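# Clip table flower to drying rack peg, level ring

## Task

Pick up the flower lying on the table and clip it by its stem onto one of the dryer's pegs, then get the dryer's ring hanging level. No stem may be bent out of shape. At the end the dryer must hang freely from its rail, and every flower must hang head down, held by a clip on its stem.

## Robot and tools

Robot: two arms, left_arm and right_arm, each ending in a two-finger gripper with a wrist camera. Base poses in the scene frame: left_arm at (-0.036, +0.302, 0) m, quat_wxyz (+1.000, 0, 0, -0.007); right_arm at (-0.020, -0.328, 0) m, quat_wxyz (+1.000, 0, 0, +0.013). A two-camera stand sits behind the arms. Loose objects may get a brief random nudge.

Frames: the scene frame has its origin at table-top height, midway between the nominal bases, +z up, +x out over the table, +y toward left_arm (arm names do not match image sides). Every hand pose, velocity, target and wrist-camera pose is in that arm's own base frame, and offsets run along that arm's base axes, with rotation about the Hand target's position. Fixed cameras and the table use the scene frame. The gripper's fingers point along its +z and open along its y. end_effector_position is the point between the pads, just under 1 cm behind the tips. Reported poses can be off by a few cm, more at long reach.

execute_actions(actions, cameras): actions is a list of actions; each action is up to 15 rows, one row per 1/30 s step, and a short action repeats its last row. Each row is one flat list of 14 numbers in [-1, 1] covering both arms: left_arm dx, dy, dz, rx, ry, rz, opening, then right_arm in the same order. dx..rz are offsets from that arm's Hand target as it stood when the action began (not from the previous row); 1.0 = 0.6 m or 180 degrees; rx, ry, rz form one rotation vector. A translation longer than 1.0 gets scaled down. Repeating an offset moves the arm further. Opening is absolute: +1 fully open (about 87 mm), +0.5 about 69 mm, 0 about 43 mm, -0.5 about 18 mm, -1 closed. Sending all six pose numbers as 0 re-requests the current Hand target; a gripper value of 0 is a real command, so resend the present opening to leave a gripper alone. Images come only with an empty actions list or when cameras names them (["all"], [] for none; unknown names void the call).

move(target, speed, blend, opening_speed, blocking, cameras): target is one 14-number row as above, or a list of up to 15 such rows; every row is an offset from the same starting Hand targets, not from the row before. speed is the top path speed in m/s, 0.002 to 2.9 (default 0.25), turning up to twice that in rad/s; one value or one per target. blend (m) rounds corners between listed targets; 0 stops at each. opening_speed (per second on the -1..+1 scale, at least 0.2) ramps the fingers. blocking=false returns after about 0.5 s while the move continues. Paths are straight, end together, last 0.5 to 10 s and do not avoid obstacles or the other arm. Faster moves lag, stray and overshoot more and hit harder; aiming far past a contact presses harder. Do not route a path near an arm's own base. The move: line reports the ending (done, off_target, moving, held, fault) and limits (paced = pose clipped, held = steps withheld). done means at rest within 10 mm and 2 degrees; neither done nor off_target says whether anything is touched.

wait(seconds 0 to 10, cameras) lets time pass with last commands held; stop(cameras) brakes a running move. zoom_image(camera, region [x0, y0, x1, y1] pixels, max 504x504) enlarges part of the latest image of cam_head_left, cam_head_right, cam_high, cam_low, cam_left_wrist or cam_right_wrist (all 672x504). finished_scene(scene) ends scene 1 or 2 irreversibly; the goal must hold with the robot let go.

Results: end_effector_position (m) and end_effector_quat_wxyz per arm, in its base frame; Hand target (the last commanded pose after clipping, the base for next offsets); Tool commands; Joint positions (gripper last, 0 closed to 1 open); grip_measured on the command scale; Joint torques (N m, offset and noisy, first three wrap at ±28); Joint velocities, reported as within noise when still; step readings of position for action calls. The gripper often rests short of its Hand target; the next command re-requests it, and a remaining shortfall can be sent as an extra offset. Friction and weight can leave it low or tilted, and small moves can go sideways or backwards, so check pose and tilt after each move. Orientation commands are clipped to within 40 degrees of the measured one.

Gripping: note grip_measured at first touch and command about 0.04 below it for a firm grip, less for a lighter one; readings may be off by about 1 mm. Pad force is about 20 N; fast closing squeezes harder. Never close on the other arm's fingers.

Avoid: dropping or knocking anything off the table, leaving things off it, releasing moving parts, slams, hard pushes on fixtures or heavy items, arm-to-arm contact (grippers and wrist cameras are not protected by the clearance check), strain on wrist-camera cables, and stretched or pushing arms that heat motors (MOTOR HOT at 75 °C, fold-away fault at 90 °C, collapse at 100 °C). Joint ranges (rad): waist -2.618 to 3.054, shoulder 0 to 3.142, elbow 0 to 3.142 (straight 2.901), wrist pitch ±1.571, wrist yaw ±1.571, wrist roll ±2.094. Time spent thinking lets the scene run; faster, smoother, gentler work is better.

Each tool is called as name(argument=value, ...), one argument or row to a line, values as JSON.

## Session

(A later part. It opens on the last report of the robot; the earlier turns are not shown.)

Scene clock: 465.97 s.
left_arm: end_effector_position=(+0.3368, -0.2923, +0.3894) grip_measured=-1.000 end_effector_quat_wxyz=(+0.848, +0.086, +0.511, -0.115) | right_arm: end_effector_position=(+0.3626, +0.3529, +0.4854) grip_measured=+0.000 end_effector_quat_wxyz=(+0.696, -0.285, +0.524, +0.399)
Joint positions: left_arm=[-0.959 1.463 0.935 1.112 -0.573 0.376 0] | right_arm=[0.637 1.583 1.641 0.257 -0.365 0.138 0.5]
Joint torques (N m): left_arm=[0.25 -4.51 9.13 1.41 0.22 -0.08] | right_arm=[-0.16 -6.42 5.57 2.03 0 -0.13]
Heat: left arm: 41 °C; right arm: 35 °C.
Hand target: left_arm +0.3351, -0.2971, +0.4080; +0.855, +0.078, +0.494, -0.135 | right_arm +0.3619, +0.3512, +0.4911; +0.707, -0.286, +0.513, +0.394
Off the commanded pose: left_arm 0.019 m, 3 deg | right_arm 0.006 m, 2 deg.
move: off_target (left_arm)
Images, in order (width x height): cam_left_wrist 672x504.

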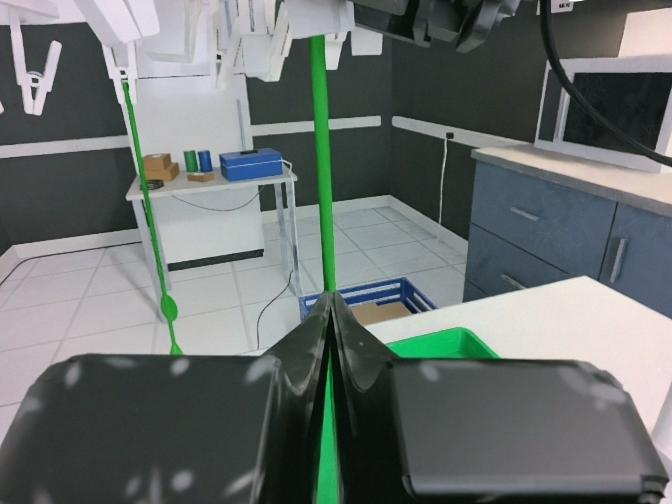

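move(
  target=[
    [0,0,0,0,0,0,-0.2,0,0,0,0,0,0,0.0],
    [0.0387,-0.0103,0,0,0,0,-0.2,0,0,0,0,0,0,0.0],
  ],
  speed=0.1,
  cameras=["cam_left_wrist"],
)

Scene clock: 472.03 s.
left_arm: end_effector_position=(+0.3592, -0.2973, +0.3923) grip_measured=-0.200 end_effector_quat_wxyz=(+0.850, +0.080, +0.507, -0.118) | right_arm: end_effector_position=(+0.3626, +0.3529, +0.4854) grip_measured=+0.000 end_effector_quat_wxyz=(+0.696, -0.285, +0.524, +0.399)
Joint positions: left_arm=[-0.91 1.532 1.002 1.112 -0.533 0.342 0.4] | right_arm=[0.637 1.583 1.641 0.257 -0.365 0.138 0.5]
Joint torques (N m): left_arm=[0.25 -5.04 9.06 1.26 0.22 -0.08] | right_arm=[-0.16 -6.42 5.57 2.03 0 -0.13]
Heat: left arm: 41 °C; right arm: 35 °C.
Hand target: left_arm +0.3583, -0.3032, +0.4080; +0.855, +0.078, +0.494, -0.135 | right_arm +0.3619, +0.3512, +0.4911; +0.707, -0.286, +0.513, +0.394
Off the commanded pose: left_arm 0.017 m, 3 deg | right_arm 0.006 m, 2 deg.
move: off_target (left_arm)
Images, in order (width x height): cam_left_wrist 672x504.

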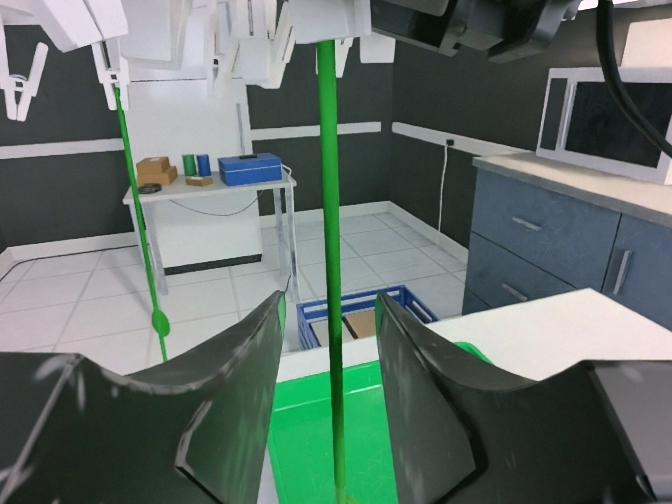

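move(
  target=[0,0,0,0,0,0,-1,0,0,0,0,0,0,0.0],
  opening_speed=1.0,
  cameras=["cam_left_wrist"],
)

Scene clock: 473.93 s.
left_arm: end_effector_position=(+0.3591, -0.2976, +0.3924) grip_measured=-0.883 end_effector_quat_wxyz=(+0.850, +0.080, +0.507, -0.119) | right_arm: end_effector_position=(+0.3626, +0.3529, +0.4854) grip_measured=+0.000 end_effector_quat_wxyz=(+0.696, -0.285, +0.524, +0.399)
Joint positions: left_arm=[-0.91 1.532 1.002 1.112 -0.532 0.34 0.058] | right_arm=[0.637 1.583 1.641 0.257 -0.365 0.138 0.5]
Joint torques (N m): left_arm=[0.18 -5 9.14 1.26 0.21 -0.07] | right_arm=[-0.16 -6.41 5.57 2.03 0 -0.13]
Heat: left arm: 41 °C; right arm: 35 °C.
Hand target: left_arm +0.3583, -0.3032, +0.4080; +0.855, +0.078, +0.494, -0.135 | right_arm +0.3619, +0.3512, +0.4911; +0.707, -0.286, +0.513, +0.394
Off the commanded pose: left_arm 0.017 m, 2 deg | right_arm 0.006 m, 2 deg.
move: off_target (left_arm)
Images, in order (width x height): cam_left_wrist 672x504.

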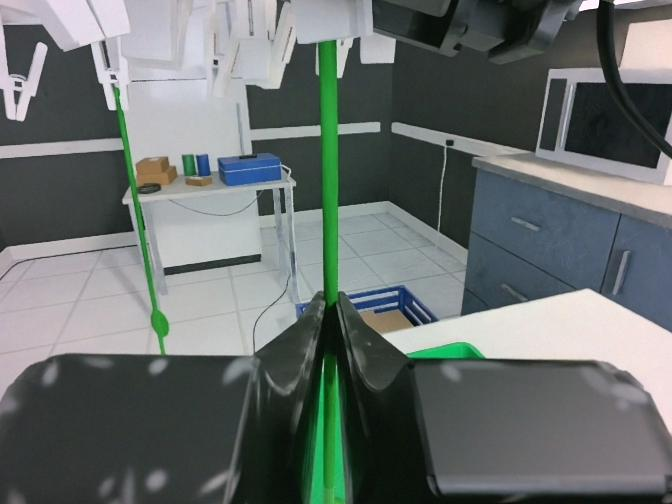

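move(
  target=[0,0,0,0,0,0,-1,0,0,0,0,0,0,-0.75],
  opening_speed=0.8,
  cameras=["cam_right_wrist","cam_left_wrist"],
)

zoom_image(
  camera="cam_right_wrist",
  region=[240, 330, 440, 504],
)

Scene clock: 475.90 s.
left_arm: end_effector_position=(+0.3591, -0.2976, +0.3924) grip_measured=-0.883 end_effector_quat_wxyz=(+0.850, +0.080, +0.507, -0.119) | right_arm: end_effector_position=(+0.3631, +0.3527, +0.4854) grip_measured=-0.467 end_effector_quat_wxyz=(+0.697, -0.284, +0.524, +0.399)
Joint positions: left_arm=[-0.91 1.532 1.002 1.112 -0.532 0.34 0.058] | right_arm=[0.637 1.583 1.641 0.257 -0.362 0.138 0.266]
Joint torques (N m): left_arm=[0.14 -5.16 9.32 1.24 0.2 -0.02] | right_arm=[-0.1 -6.42 5.57 2.03 0 -0.13]
Heat: left arm: 41 °C; right arm: 35 °C.
Hand target: left_arm +0.3583, -0.3032, +0.4080; +0.855, +0.078, +0.494, -0.135 | right_arm +0.3619, +0.3512, +0.4911; +0.707, -0.286, +0.513, +0.394
Off the commanded pose: left_arm 0.017 m, 2 deg | right_arm 0.006 m, 2 deg.
move: off_target (left_arm)
Images, in order (width x height): cam_left_wrist 672x504, cam_right_wrist 672x504.

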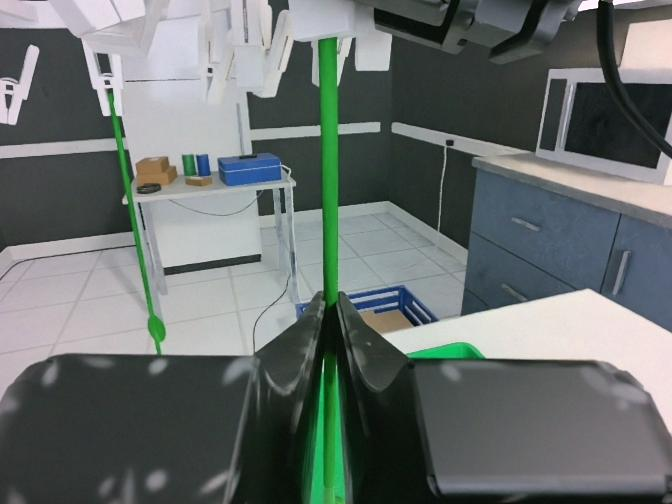

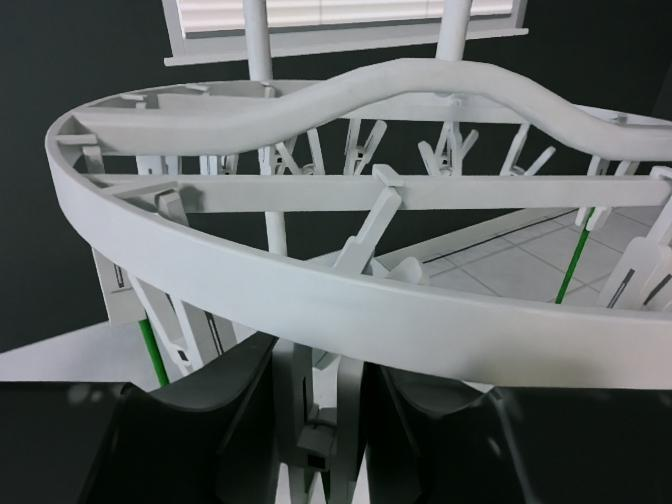

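Scaled by 2.520 from the camera's 672x504 image, which has a finer 960x720 frame.

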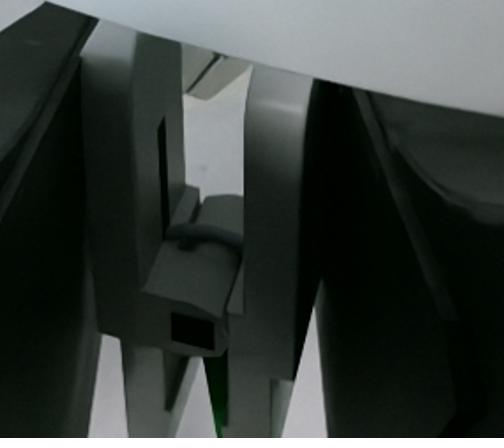

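move(
  target=[
    [0,0,-0.1083,0,0,0,-1,0,0,0,0,0,0,-0.75],
    [-0.1593,0.0487,-0.1083,0,0,0,-1,0,0,0,0,0,0,-0.75],
  ],
  speed=[0.12,0.15],
  blend=[0.005,0],
  cameras=["cam_right_wrist","cam_left_wrist"],
)

Scene clock: 479.67 s.
left_arm: end_effector_position=(+0.2653, -0.2838, +0.3355) grip_measured=-0.883 end_effector_quat_wxyz=(+0.850, +0.099, +0.501, -0.130) | right_arm: end_effector_position=(+0.3626, +0.3529, +0.4854) grip_measured=-0.467 end_effector_quat_wxyz=(+0.696, -0.285, +0.524, +0.399)
Joint positions: left_arm=[-1.151 1.396 0.609 1.451 -0.685 0.503 0.058] | right_arm=[0.637 1.583 1.641 0.257 -0.365 0.138 0.266]
Joint torques (N m): left_arm=[-0.51 -5.23 4.51 1.58 -0.09 0.11] | right_arm=[-0.1 -6.42 5.59 2.03 0 -0.13]
Heat: left arm: 41 °C; right arm: 35 °C.
Hand target: left_arm +0.2627, -0.2740, +0.3430; +0.855, +0.078, +0.494, -0.135 | right_arm +0.3619, +0.3512, +0.4911; +0.707, -0.286, +0.513, +0.394
Off the commanded pose: left_arm 0.013 m, 3 deg | right_arm 0.006 m, 2 deg.
move: off_target (left_arm)
Images, in order (width x height): cam_left_wrist 672x504, cam_right_wrist 672x504.

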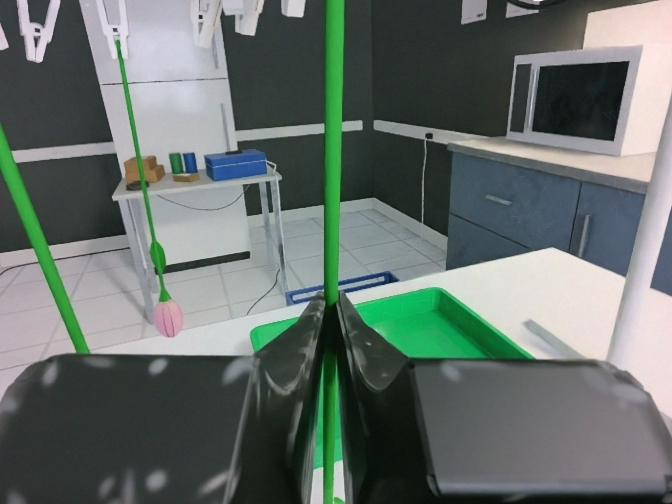

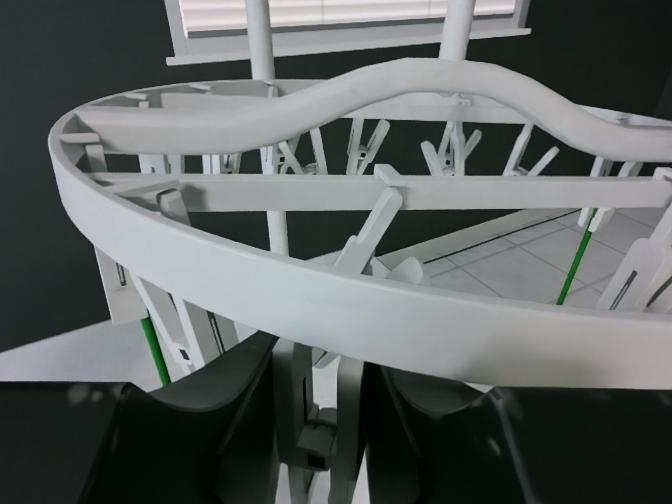

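move(
  target=[
    [0,0,0,0,0,0,-1,0,0,0,0,0,0,0.0],
    [-0.0712,0.1817,0.0317,0,0,0,-1,-0.0948,-0.157,-0.0218,0,0,0,0.0],
    [-0.0712,0.1817,0.0317,0,0,0,-1,-0.1625,-0.0258,-0.0218,0,0,-0.0944,0.0],
  ],
  speed=[0.2,0.2,0.2],
  blend=[0,0.03,0],
  cameras=["cam_right_wrist"],
)

Scene clock: 485.87 s.
left_arm: end_effector_position=(+0.2193, -0.1612, +0.3658) grip_measured=-0.883 end_effector_quat_wxyz=(+0.858, +0.068, +0.492, -0.133) | right_arm: end_effector_position=(+0.2662, +0.3380, +0.4621) grip_measured=+0.000 end_effector_quat_wxyz=(+0.745, -0.215, +0.563, +0.286)
Joint positions: left_arm=[-1.116 0.688 0.381 1.022 -0.685 0.486 0.058] | right_arm=[1.025 1.266 1.298 0.257 0.282 -0.082 0.5]
Joint torques (N m): left_arm=[0.34 0.25 5.71 0.92 0.24 -0.09] | right_arm=[0.64 -3.19 8.12 2.03 0.05 -0.15]
Heat: left arm: 40 °C; right arm: 35 °C.
Hand target: left_arm +0.2200, -0.1650, +0.3620; +0.855, +0.078, +0.494, -0.135 | right_arm +0.2644, +0.3357, +0.4780; +0.758, -0.207, +0.550, +0.285
Off the commanded pose: left_arm 0.005 m, 1 deg | right_arm 0.016 m, 2 deg.
move: off_target (right_arm)
Images, in order (width x height): cam_right_wrist 672x504.

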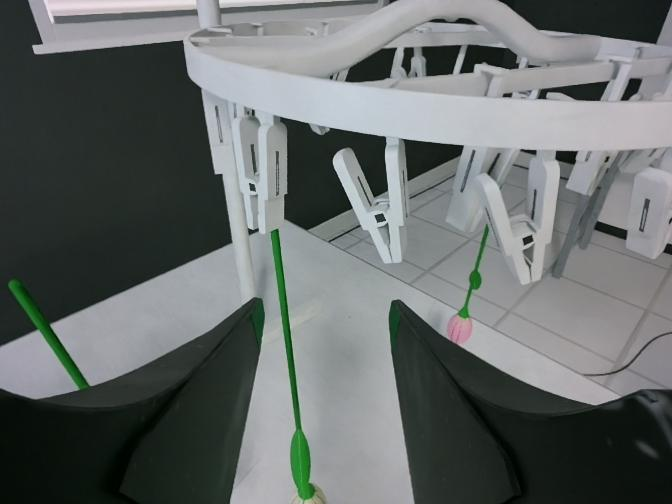

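move(
  target=[
    [0,0,0,0,0,0,-1,0.0252,-0.0203,0.0167,0,0,0,0.0],
    [0,0,0,0,0,0,-1,0.131,0.0755,0.0233,0,0,0,0.0],
    [0,0,0,0,0,0,-1,0.101,0.158,0.0233,0,0,0,0.0],
  ],
  speed=[0.15,0.15,0.1],
  blend=[0.008,0.003,0],
  cameras=["cam_right_wrist"],
)

Scene clock: 495.73 s.
left_arm: end_effector_position=(+0.2193, -0.1612, +0.3658) grip_measured=-0.883 end_effector_quat_wxyz=(+0.858, +0.068, +0.492, -0.133) | right_arm: end_effector_position=(+0.3220, +0.4349, +0.4819) grip_measured=+0.000 end_effector_quat_wxyz=(+0.749, -0.215, +0.554, +0.292)
Joint positions: left_arm=[-1.116 0.688 0.381 1.022 -0.685 0.486 0.058] | right_arm=[1.027 1.7 1.752 0.257 0.272 -0.083 0.5]
Joint torques (N m): left_arm=[0.36 0.36 5.78 0.92 0.22 -0.04] | right_arm=[0.32 -6.79 8.16 1.82 0.06 -0.12]
Heat: left arm: 39 °C; right arm: 36 °C.
Hand target: left_arm +0.2200, -0.1650, +0.3620; +0.855, +0.078, +0.494, -0.135 | right_arm +0.3250, +0.4305, +0.4920; +0.758, -0.207, +0.550, +0.285
Off the commanded pose: left_arm 0.005 m, 1 deg | right_arm 0.011 m, 2 deg.
move: off_target (right_arm)
Images, in order (width x height): cam_right_wrist 672x504.

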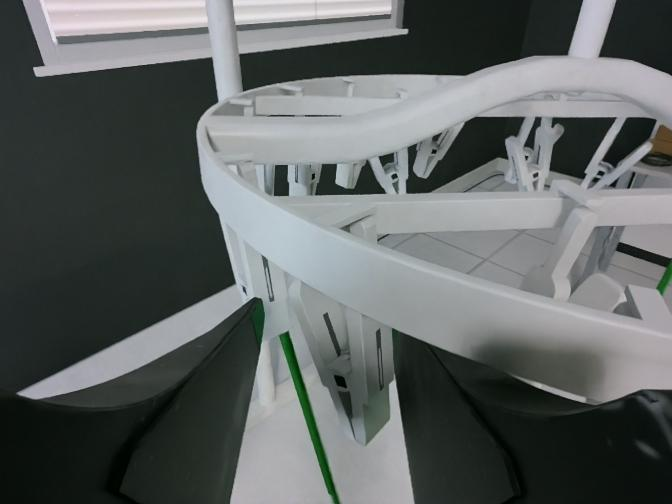

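wait(
  seconds=0.1,
  cameras=["cam_right_wrist","cam_head_right"],
)

zoom_image(
  camera="cam_right_wrist",
  region=[190, 210, 430, 450],
)

zoom_image(
  camera="cam_head_right",
  region=[120, 0, 360, 200],
)

Scene clock: 497.60 s.
left_arm: end_effector_position=(+0.2193, -0.1612, +0.3658) grip_measured=-0.883 end_effector_quat_wxyz=(+0.858, +0.068, +0.492, -0.133) | right_arm: end_effector_position=(+0.3222, +0.4347, +0.4819) grip_measured=+0.000 end_effector_quat_wxyz=(+0.749, -0.215, +0.555, +0.292)
Joint positions: left_arm=[-1.116 0.688 0.381 1.022 -0.685 0.486 0.058] | right_arm=[1.027 1.7 1.752 0.257 0.273 -0.083 0.5]
Joint torques (N m): left_arm=[0.31 0.28 5.79 0.86 0.22 -0.06] | right_arm=[0.31 -6.79 8.16 1.82 0.05 -0.12]
Heat: left arm: 38 °C; right arm: 36 °C.
Hand target: left_arm +0.2200, -0.1650, +0.3620; +0.855, +0.078, +0.494, -0.135 | right_arm +0.3250, +0.4305, +0.4920; +0.758, -0.207, +0.550, +0.285
Tool commands: left_gripper/opening=-1.0 right_gripper/opening=+0.0
Off the commanded pose: left_arm 0.005 m, 1 deg | right_arm 0.011 m, 2 deg.
wait: 0.10 s; at rest from the start
Images, in order (width x height): cam_head_right 672x504, cam_right_wrist 672x504.

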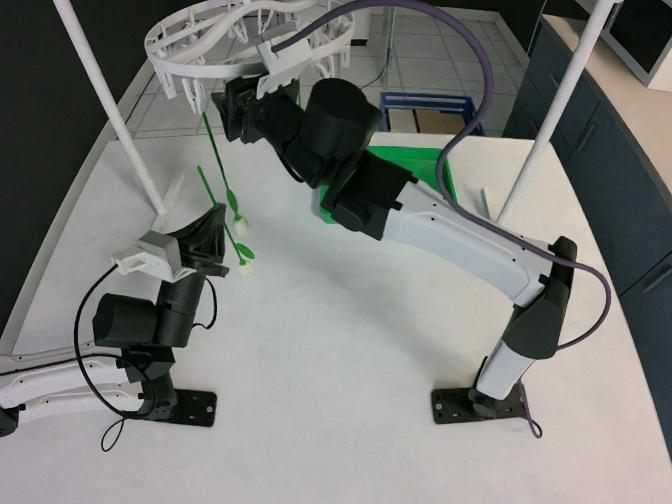

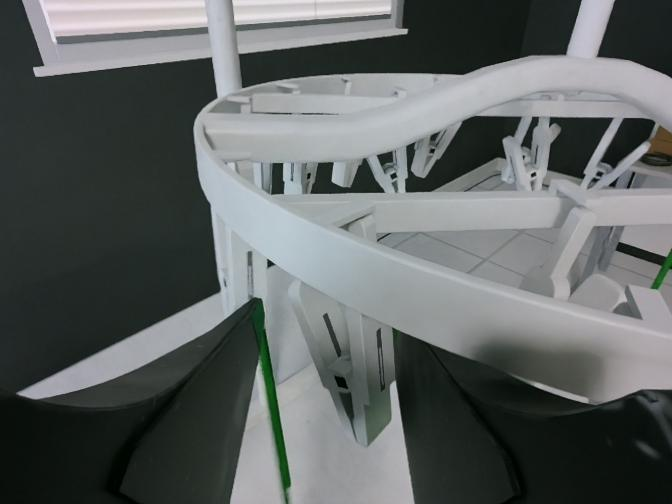

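Scaled by 2.100 from the camera's 672x504 image, which has a finer 960x720 frame.

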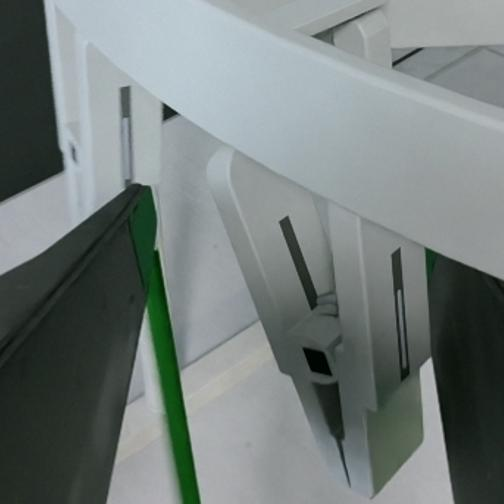

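Scaled by 2.100 from the camera's 672x504 image, which has a finer 960x720 frame.

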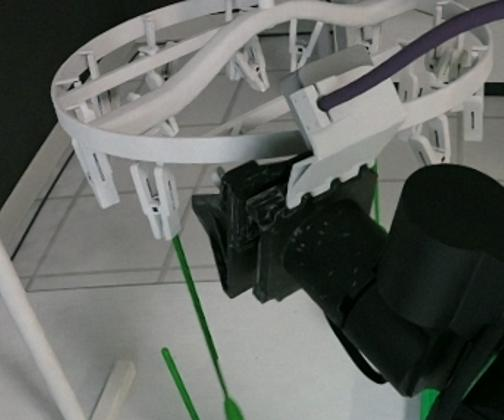

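move(
  target=[
    [0,0,0,0,0,0,-1,-0.06,-0.043,-0.0067,0,0,0,0.0],
    [0,0,0,0,0,0,-1,-0.1083,-0.0783,-0.0067,0,0,-0.0456,0.0],
  ],
  speed=[0.12,0.15],
  blend=[0.01,0],
  cameras=["cam_right_wrist"],
)

Scene clock: 504.33 s.
left_arm: end_effector_position=(+0.2193, -0.1612, +0.3658) grip_measured=-0.883 end_effector_quat_wxyz=(+0.858, +0.068, +0.492, -0.133) | right_arm: end_effector_position=(+0.2609, +0.3960, +0.4730) grip_measured=+0.000 end_effector_quat_wxyz=(+0.763, -0.186, +0.575, +0.230)
Joint positions: left_arm=[-1.116 0.688 0.381 1.022 -0.685 0.486 0.058] | right_arm=[1.206 1.499 1.52 0.306 0.575 -0.203 0.5]
Joint torques (N m): left_arm=[0.36 0.32 5.82 0.9 0.24 -0.04] | right_arm=[0.39 -7.25 5.35 2.13 0 -0.14]
Heat: left arm: 38 °C; right arm: 37 °C.
Hand target: left_arm +0.2200, -0.1650, +0.3620; +0.855, +0.078, +0.494, -0.135 | right_arm +0.2600, +0.3836, +0.4880; +0.776, -0.167, +0.563, +0.230
Off the commanded pose: left_arm 0.005 m, 1 deg | right_arm 0.020 m, 3 deg.
move: off_target (right_arm)
Images, in order (width x height): cam_right_wrist 672x504.

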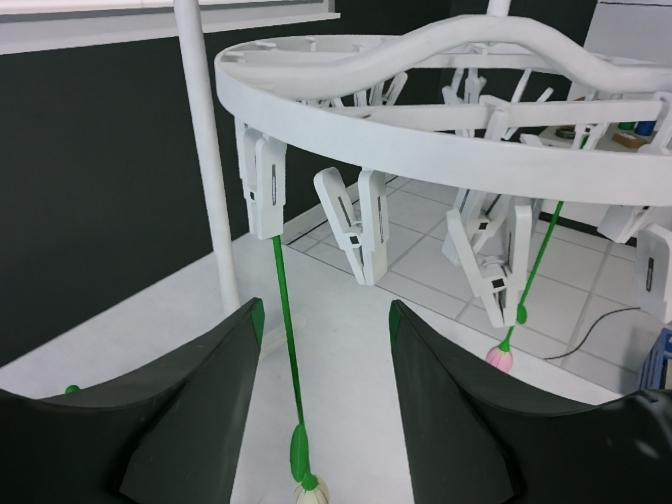

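move(
  target=[0.06,-0.0217,0,0,0,0,-1,0.135,0.084,0.02,0,0,0,-0.06],
  speed=0.12,
  cameras=["cam_right_wrist","cam_left_wrist"],
)

Scene clock: 508.90 s.
left_arm: end_effector_position=(+0.2584, -0.1757, +0.3393) grip_measured=-0.883 end_effector_quat_wxyz=(+0.845, +0.090, +0.515, -0.114) | right_arm: end_effector_position=(+0.3392, +0.4325, +0.4957) grip_measured=-0.060 end_effector_quat_wxyz=(+0.780, -0.164, +0.563, +0.219)
Joint positions: left_arm=[-0.939 0.846 0.39 1.02 -0.555 0.36 0.058] | right_arm=[1.067 1.795 1.893 0.261 0.482 -0.183 0.47]
Joint torques (N m): left_arm=[0.44 0.28 9.4 1.48 0.25 -0.05] | right_arm=[-0.35 -7.35 8.05 1.44 -0.39 0.17]
Heat: left arm: 38 °C; right arm: 37 °C.
Hand target: left_arm +0.2560, -0.1780, +0.3620; +0.855, +0.078, +0.494, -0.135 | right_arm +0.3410, +0.4340, +0.5000; +0.776, -0.167, +0.563, +0.230
Off the commanded pose: left_arm 0.023 m, 4 deg | right_arm 0.005 m, 1 deg.
move: off_target (left_arm)
Images, in order (width x height): cam_left_wrist 672x504, cam_right_wrist 672x504.

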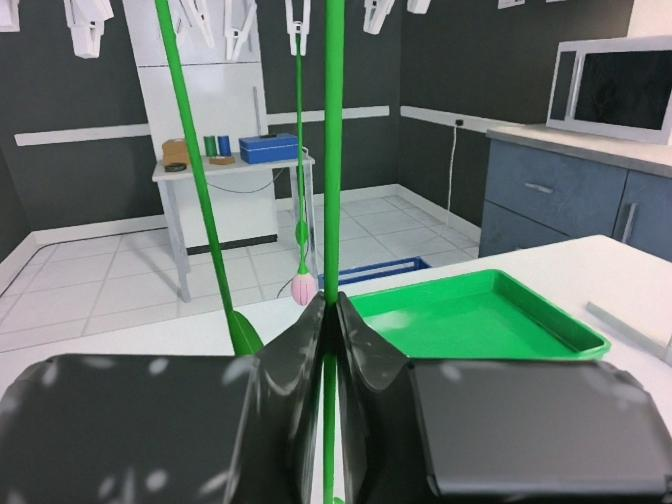

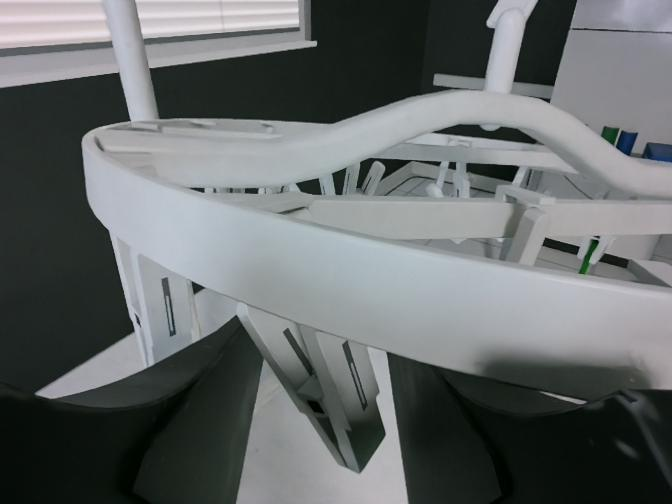

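wait(
  seconds=0.1,
  cameras=["cam_right_wrist"],
)

zoom_image(
  camera="cam_right_wrist",
  region=[190, 260, 430, 500],
)

Scene clock: 509.53 s.
left_arm: end_effector_position=(+0.2584, -0.1757, +0.3393) grip_measured=-0.883 end_effector_quat_wxyz=(+0.845, +0.090, +0.515, -0.114) | right_arm: end_effector_position=(+0.3392, +0.4325, +0.4957) grip_measured=-0.060 end_effector_quat_wxyz=(+0.780, -0.164, +0.563, +0.219)
Joint positions: left_arm=[-0.939 0.846 0.39 1.02 -0.555 0.36 0.058] | right_arm=[1.067 1.795 1.893 0.261 0.482 -0.183 0.47]
Joint torques (N m): left_arm=[0.32 0.31 9.36 1.5 0.23 -0.05] | right_arm=[-0.35 -7.35 8.06 1.44 -0.39 0.17]
Heat: left arm: 38 °C; right arm: 37 °C.
Hand target: left_arm +0.2560, -0.1780, +0.3620; +0.855, +0.078, +0.494, -0.135 | right_arm +0.3410, +0.4340, +0.5000; +0.776, -0.167, +0.563, +0.230
Tool commands: left_gripper/opening=-1.0 right_gripper/opening=-0.06
Off the commanded pose: left_arm 0.023 m, 4 deg | right_arm 0.005 m, 1 deg.
wait: 0.10 s; at rest from the start
Images, in order (width x height): cam_right_wrist 672x504.

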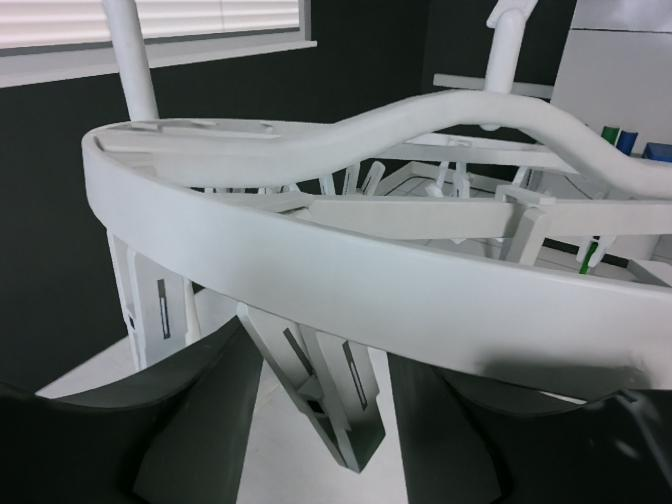

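Scaled by 2.100 from the camera's 672x504 image, which has a finer 960x720 frame.

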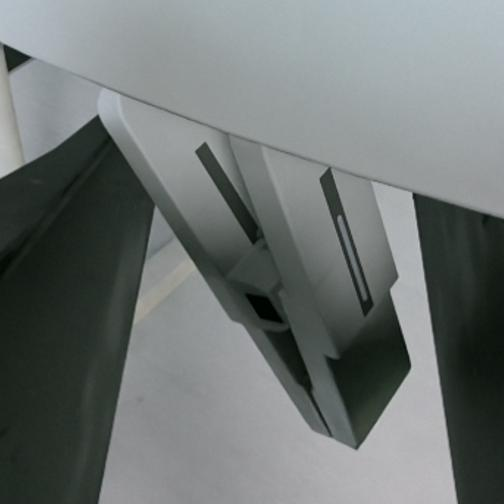

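move(
  target=[
    [0,0,0,0,0,0,-1,0.0067,-0.06,-0.0133,0,0,0.022,-0.06],
    [0,0,0,0,0,0,-1,0.0,-0.0433,-0.0133,0,0,0.022,-0.06],
  ],
  speed=[0.1,0.06],
  blend=[0,0],
  cameras=["cam_right_wrist"],
)

zoom_image(
  camera="cam_right_wrist",
  region=[190, 260, 430, 500],
)

Scene clock: 515.73 s.
left_arm: end_effector_position=(+0.2584, -0.1757, +0.3393) grip_measured=-0.883 end_effector_quat_wxyz=(+0.845, +0.090, +0.515, -0.114) | right_arm: end_effector_position=(+0.3423, +0.4088, +0.4834) grip_measured=-0.060 end_effector_quat_wxyz=(+0.765, -0.194, +0.562, +0.246)
Joint positions: left_arm=[-0.939 0.846 0.39 1.02 -0.555 0.36 0.058] | right_arm=[0.99 1.68 1.733 0.261 0.33 -0.126 0.47]
Joint torques (N m): left_arm=[0.38 0.17 9.61 1.49 0.22 -0.06] | right_arm=[0.47 -6.99 7.27 1.84 -0.16 0.1]
Heat: left arm: 39 °C; right arm: 37 °C.
Hand target: left_arm +0.2560, -0.1780, +0.3620; +0.855, +0.078, +0.494, -0.135 | right_arm +0.3410, +0.4080, +0.4920; +0.768, -0.186, +0.557, +0.257
Off the commanded pose: left_arm 0.023 m, 4 deg | right_arm 0.009 m, 2 deg.
move: off_target (left_arm)
Images, in order (width x height): cam_right_wrist 672x504.

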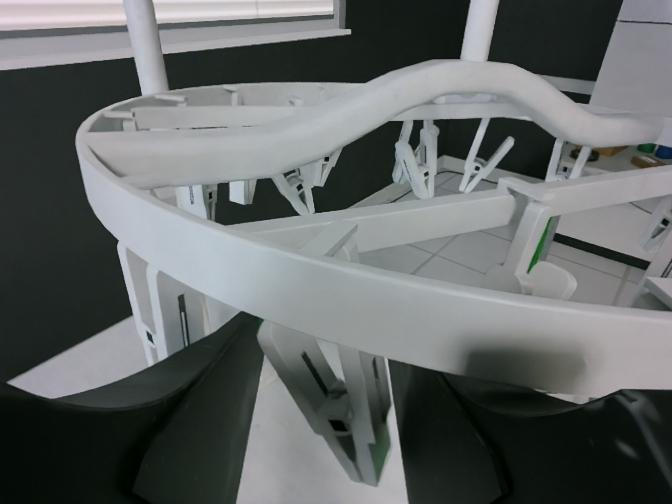

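Scaled by 2.100 from the camera's 672x504 image, which has a finer 960x720 frame.

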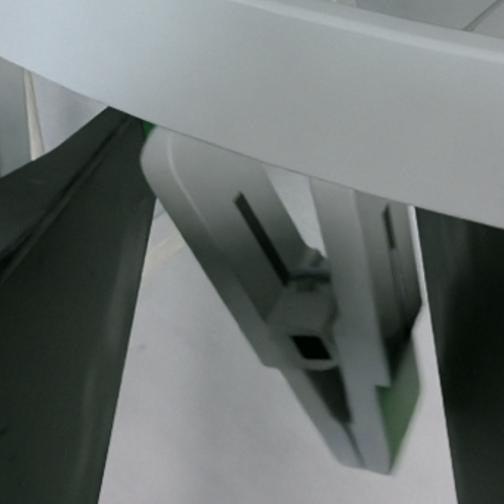

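move(
  target=[
    [0,0,0,0,0,0,-1,0,0,0.0125,0,0,0,-0.06],
    [0,0,0,0,0,0,-1,0,0,0.0125,0,0,0,-0.75],
  ],
  speed=0.1,
  opening_speed=0.8,
  cameras=["cam_right_wrist","cam_left_wrist"],
)

zoom_image(
  camera="cam_right_wrist",
  region=[220, 300, 420, 500],
)

Scene clock: 519.77 s.
left_arm: end_effector_position=(+0.2584, -0.1757, +0.3393) grip_measured=-0.883 end_effector_quat_wxyz=(+0.845, +0.090, +0.515, -0.114) | right_arm: end_effector_position=(+0.3410, +0.4054, +0.4974) grip_measured=-0.420 end_effector_quat_wxyz=(+0.772, -0.187, +0.553, +0.251)
Joint positions: left_arm=[-0.939 0.846 0.39 1.02 -0.555 0.36 0.058] | right_arm=[0.988 1.68 1.764 0.258 0.33 -0.126 0.29]
Joint torques (N m): left_arm=[0.34 0.24 9.43 1.52 0.21 -0.05] | right_arm=[0.47 -6.16 7.98 1.51 -0.16 0.09]
Heat: left arm: 39 °C; right arm: 37 °C.
Hand target: left_arm +0.2560, -0.1780, +0.3620; +0.855, +0.078, +0.494, -0.135 | right_arm +0.3410, +0.4080, +0.4995; +0.768, -0.186, +0.557, +0.257
Off the commanded pose: left_arm 0.023 m, 4 deg | right_arm 0.003 m, 1 deg.
move: off_target (left_arm)
Images, in order (width x height): cam_left_wrist 672x504, cam_right_wrist 672x504.

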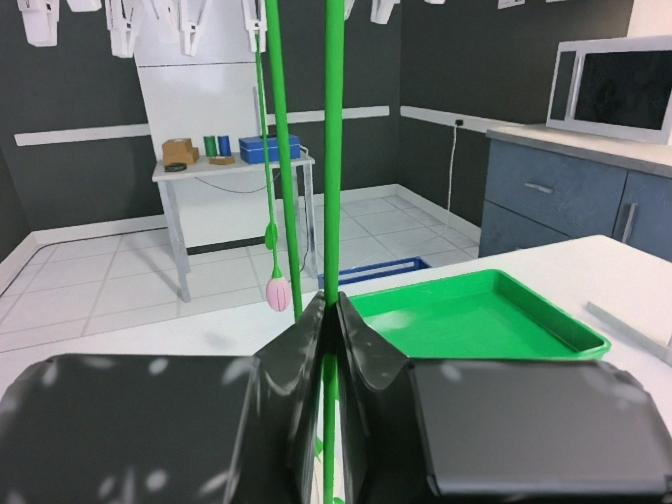

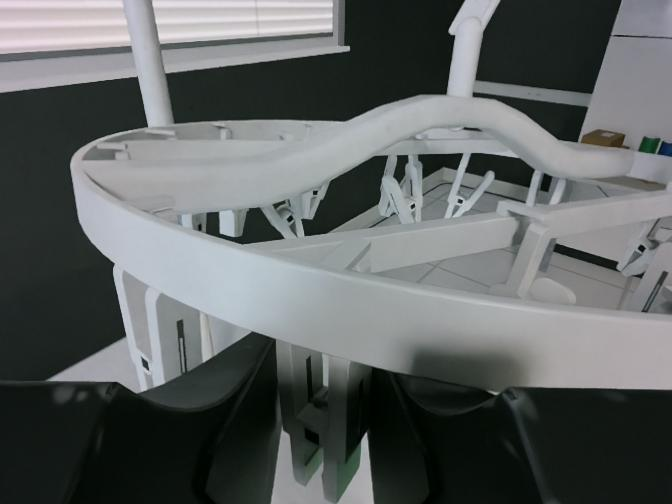

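Scaled by 2.520 from the camera's 672x504 image, which has a finer 960x720 frame.

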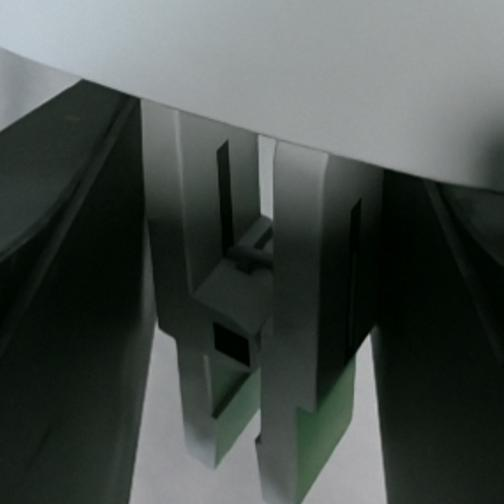

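move(
  target=[
    [-0.0033,-0.025,0.0133,0,0,0,-1,0,0,0,0,0,0,-0.75],
    [0.1,-0.0767,0.0133,0,0,0,-1,0,0,0,0,0,0,-0.75],
  ],
  speed=[0.1,0.1],
  blend=[0.005,0],
  cameras=["cam_right_wrist","cam_left_wrist"],
)

zoom_image(
  camera="cam_right_wrist",
  region=[230, 380, 400, 504],
)

zoom_image(
  camera="cam_left_wrist",
  region=[230, 0, 470, 130],
)

Scene clock: 524.30 s.
left_arm: end_effector_position=(+0.3180, -0.2207, +0.3440) grip_measured=-0.883 end_effector_quat_wxyz=(+0.841, +0.093, +0.522, -0.111) | right_arm: end_effector_position=(+0.3410, +0.4054, +0.4974) grip_measured=-0.420 end_effector_quat_wxyz=(+0.772, -0.187, +0.553, +0.251)
Joint positions: left_arm=[-0.846 1.21 0.594 1.132 -0.478 0.3 0.058] | right_arm=[0.988 1.68 1.764 0.258 0.33 -0.126 0.29]
Joint torques (N m): left_arm=[0.42 -2.17 9.13 1.84 0.2 -0.06] | right_arm=[0.47 -6.16 7.97 1.5 -0.16 0.09]
Heat: left arm: 40 °C; right arm: 37 °C.
Hand target: left_arm +0.3160, -0.2240, +0.3700; +0.855, +0.078, +0.494, -0.135 | right_arm +0.3410, +0.4080, +0.4995; +0.768, -0.186, +0.557, +0.257
Off the commanded pose: left_arm 0.026 m, 5 deg | right_arm 0.003 m, 1 deg.
move: off_target (left_arm)
Images, in order (width x height): cam_left_wrist 672x504, cam_right_wrist 672x504.

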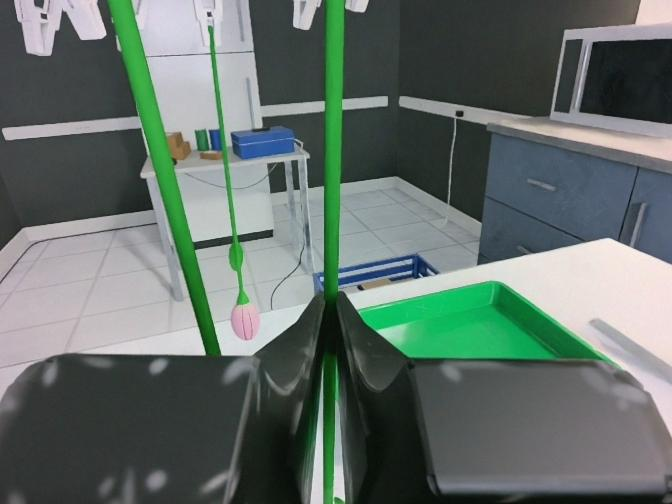

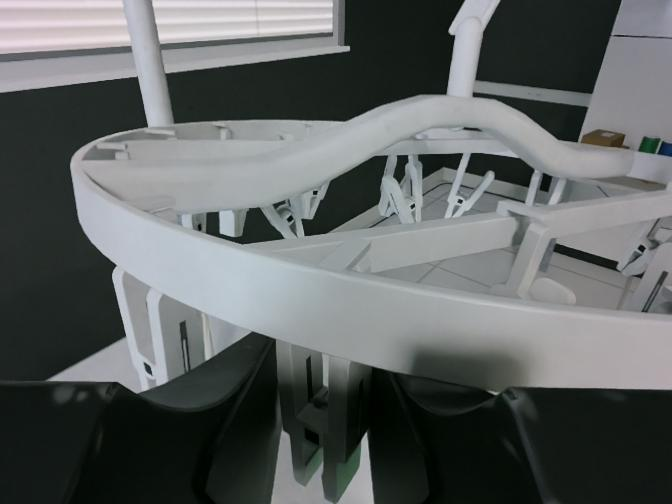

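Scaled by 2.965 from the camera's 672x504 image, which has a finer 960x720 frame.

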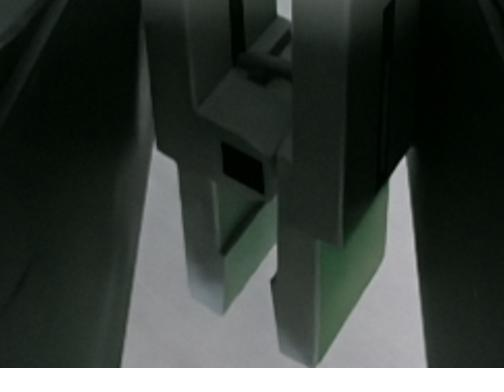

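Scaled by 2.100 from the camera's 672x504 image, which has a finer 960x720 frame.

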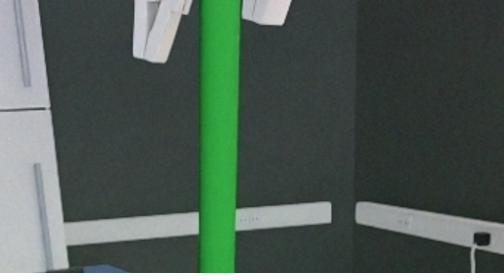

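move(
  target=[0.006,-0.004,0.0433,0,0,0,-1,0,0,0,0,0,0,-0.75],
  speed=0.1,
  cameras=["cam_right_wrist","cam_left_wrist"],
)

zoom_image(
  camera="cam_right_wrist",
  region=[230, 380, 400, 504],
)

zoom_image(
  camera="cam_left_wrist",
  region=[230, 0, 470, 130],
)

Scene clock: 531.40 s.
left_arm: end_effector_position=(+0.3206, -0.2245, +0.3792) grip_measured=-0.883 end_effector_quat_wxyz=(+0.851, +0.080, +0.505, -0.121) | right_arm: end_effector_position=(+0.3410, +0.4054, +0.4974) grip_measured=-0.420 end_effector_quat_wxyz=(+0.772, -0.187, +0.553, +0.251)
Joint positions: left_arm=[-0.846 1.21 0.697 1.078 -0.475 0.297 0.058] | right_arm=[0.988 1.68 1.764 0.258 0.33 -0.126 0.29]
Joint torques (N m): left_arm=[0.36 -3.36 9.1 1.1 0.2 -0.06] | right_arm=[0.49 -6.16 7.98 1.51 -0.16 0.1]
Heat: left arm: 40 °C; right arm: 37 °C.
Hand target: left_arm +0.3196, -0.2264, +0.3960; +0.855, +0.078, +0.494, -0.135 | right_arm +0.3410, +0.4080, +0.4995; +0.768, -0.186, +0.557, +0.257
Off the commanded pose: left_arm 0.017 m, 2 deg | right_arm 0.003 m, 1 deg.
move: off_target (left_arm)
Images, in order (width x height): cam_left_wrist 672x504, cam_right_wrist 672x504.

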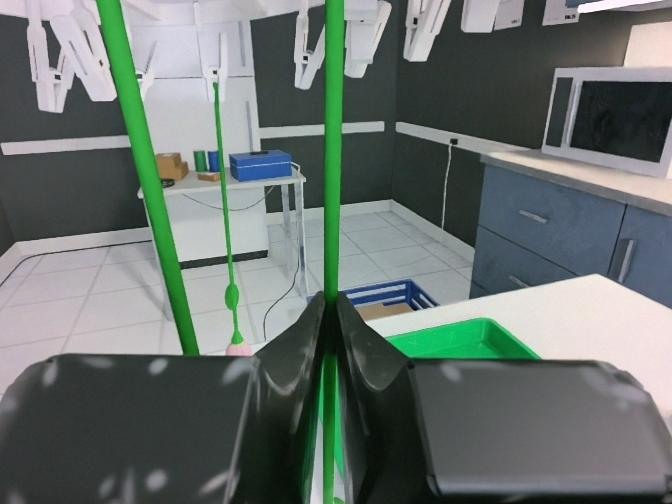

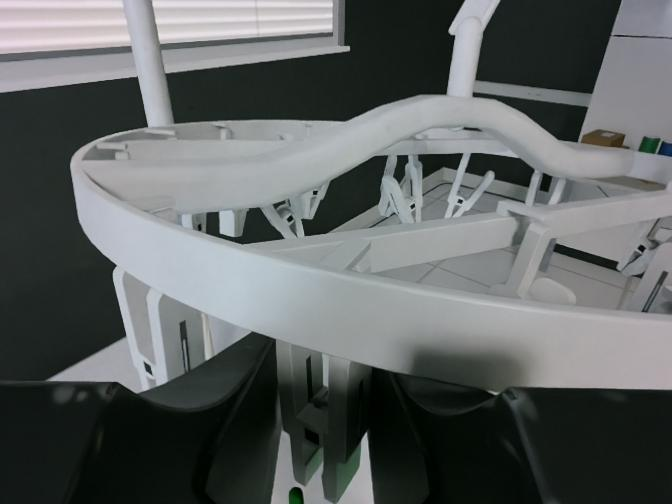

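Scaled by 2.965 from the camera's 672x504 image, which has a finer 960x720 frame.

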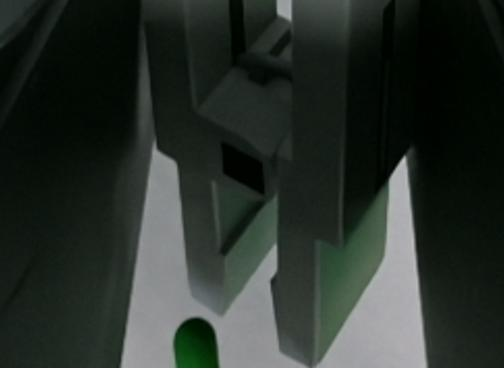

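Scaled by 2.100 from the camera's 672x504 image, which has a finer 960x720 frame.

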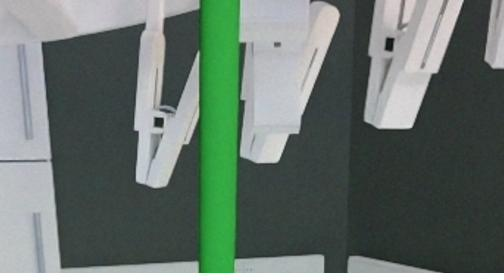

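move(
  target=[0.0098,-0.0118,0,0,0,0,-1,0,0,0,0,0,0,-0.75],
  speed=0.06,
  cameras=["cam_right_wrist"],
)

zoom_image(
  camera="cam_right_wrist",
  region=[230, 380, 400, 504],
)

Scene clock: 535.33 s.
left_arm: end_effector_position=(+0.3257, -0.2303, +0.3777) grip_measured=-0.883 end_effector_quat_wxyz=(+0.849, +0.082, +0.508, -0.120) | right_arm: end_effector_position=(+0.3410, +0.4054, +0.4974) grip_measured=-0.420 end_effector_quat_wxyz=(+0.772, -0.187, +0.553, +0.251)
Joint positions: left_arm=[-0.846 1.241 0.718 1.078 -0.475 0.297 0.058] | right_arm=[0.988 1.68 1.764 0.258 0.33 -0.126 0.29]
Joint torques (N m): left_arm=[0.18 -2.71 9.46 1.32 0.21 -0.04] | right_arm=[0.47 -6.15 7.98 1.51 -0.16 0.09]
Heat: left arm: 41 °C; right arm: 37 °C.
Hand target: left_arm +0.3255, -0.2335, +0.3960; +0.855, +0.078, +0.494, -0.135 | right_arm +0.3410, +0.4080, +0.4995; +0.768, -0.186, +0.557, +0.257
Off the commanded pose: left_arm 0.019 m, 3 deg | right_arm 0.003 m, 1 deg.
move: off_target (left_arm)
Images, in order (width x height): cam_right_wrist 672x504.

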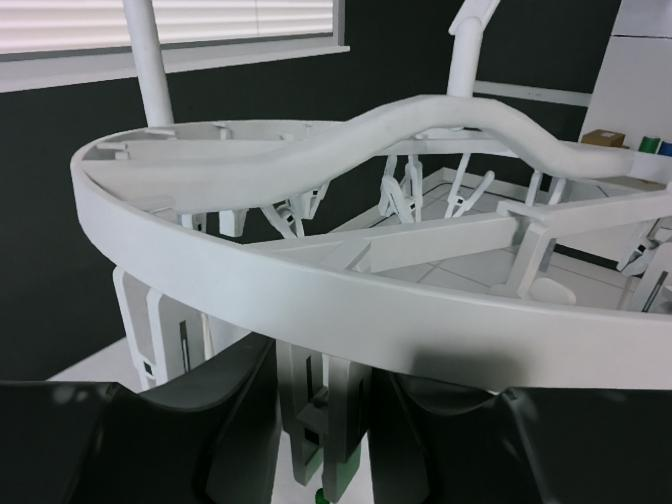

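Scaled by 2.965 from the camera's 672x504 image, which has a finer 960x720 frame.

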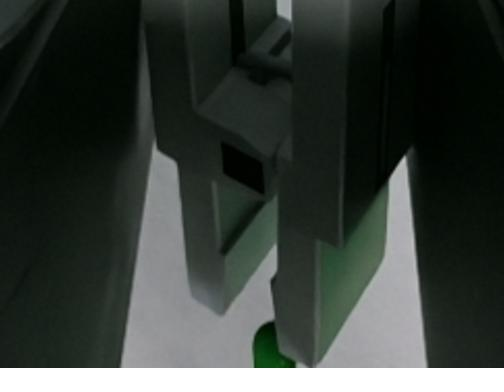

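move(
  target=[0,0,0.0275,0,0,0,-1,0,0,0,0,0,0,-0.75],
  speed=0.06,
  cameras=["cam_right_wrist","cam_left_wrist"],
)

zoom_image(
  camera="cam_right_wrist",
  region=[230, 380, 400, 504],
)

zoom_image(
  camera="cam_left_wrist",
  region=[230, 0, 470, 130],
)

Scene clock: 539.97 s.
left_arm: end_effector_position=(+0.3289, -0.2312, +0.3936) grip_measured=-0.883 end_effector_quat_wxyz=(+0.850, +0.080, +0.507, -0.119) | right_arm: end_effector_position=(+0.3410, +0.4054, +0.4974) grip_measured=-0.420 end_effector_quat_wxyz=(+0.772, -0.187, +0.553, +0.251)
Joint positions: left_arm=[-0.841 1.241 0.778 1.025 -0.475 0.297 0.058] | right_arm=[0.988 1.68 1.764 0.258 0.33 -0.126 0.29]
Joint torques (N m): left_arm=[0.31 -4.1 9.25 1.09 0.17 -0.04] | right_arm=[0.49 -6.16 7.98 1.51 -0.16 0.1]
Heat: left arm: 41 °C; right arm: 37 °C.
Hand target: left_arm +0.3255, -0.2335, +0.4125; +0.855, +0.078, +0.494, -0.135 | right_arm +0.3410, +0.4080, +0.4995; +0.768, -0.186, +0.557, +0.257
Off the commanded pose: left_arm 0.019 m, 2 deg | right_arm 0.003 m, 1 deg.
move: off_target (left_arm)
Images, in order (width x height): cam_left_wrist 672x504, cam_right_wrist 672x504.

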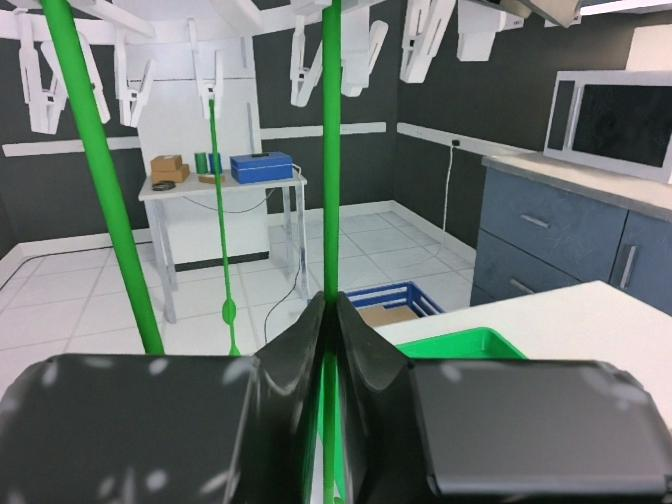

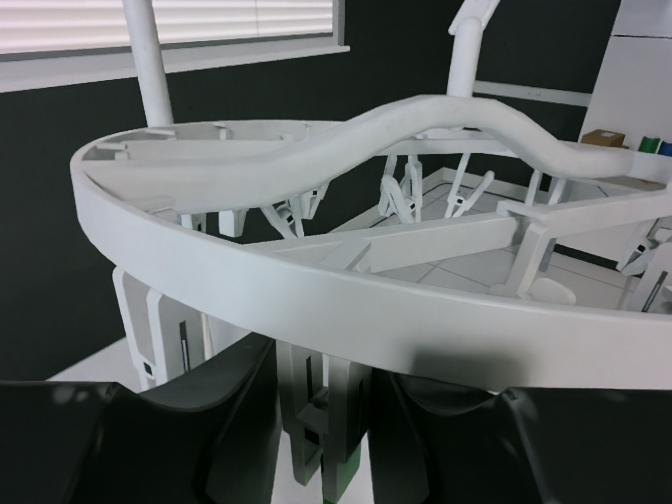

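Scaled by 2.965 from the camera's 672x504 image, which has a finer 960x720 frame.

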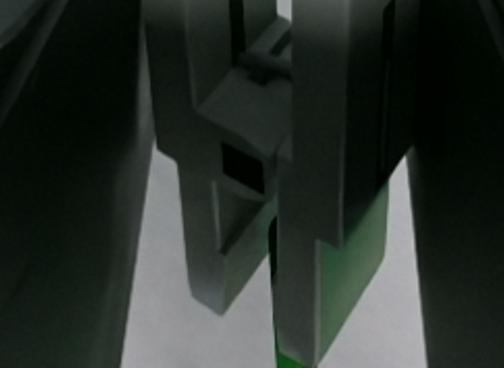

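Scaled by 2.100 from the camera's 672x504 image, which has a finer 960x720 frame.

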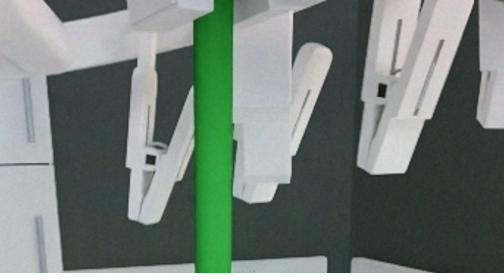

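zoom_image(
  camera="cam_left_wrist",
  region=[270, 0, 370, 50],
)

zoom_image(
  camera="cam_right_wrist",
  region=[285, 425, 365, 504],
)

Scaled by 5.040 from the camera's 672x504 image, which has a finer 960x720 frame.

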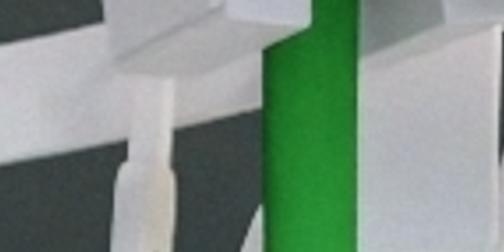

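Scaled by 6.300 from the camera's 672x504 image, which has a finer 960x720 frame.

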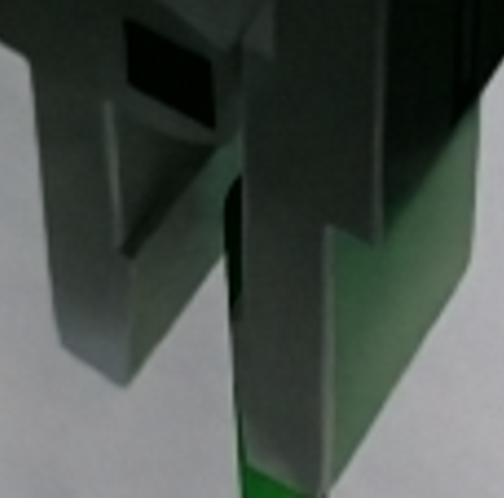

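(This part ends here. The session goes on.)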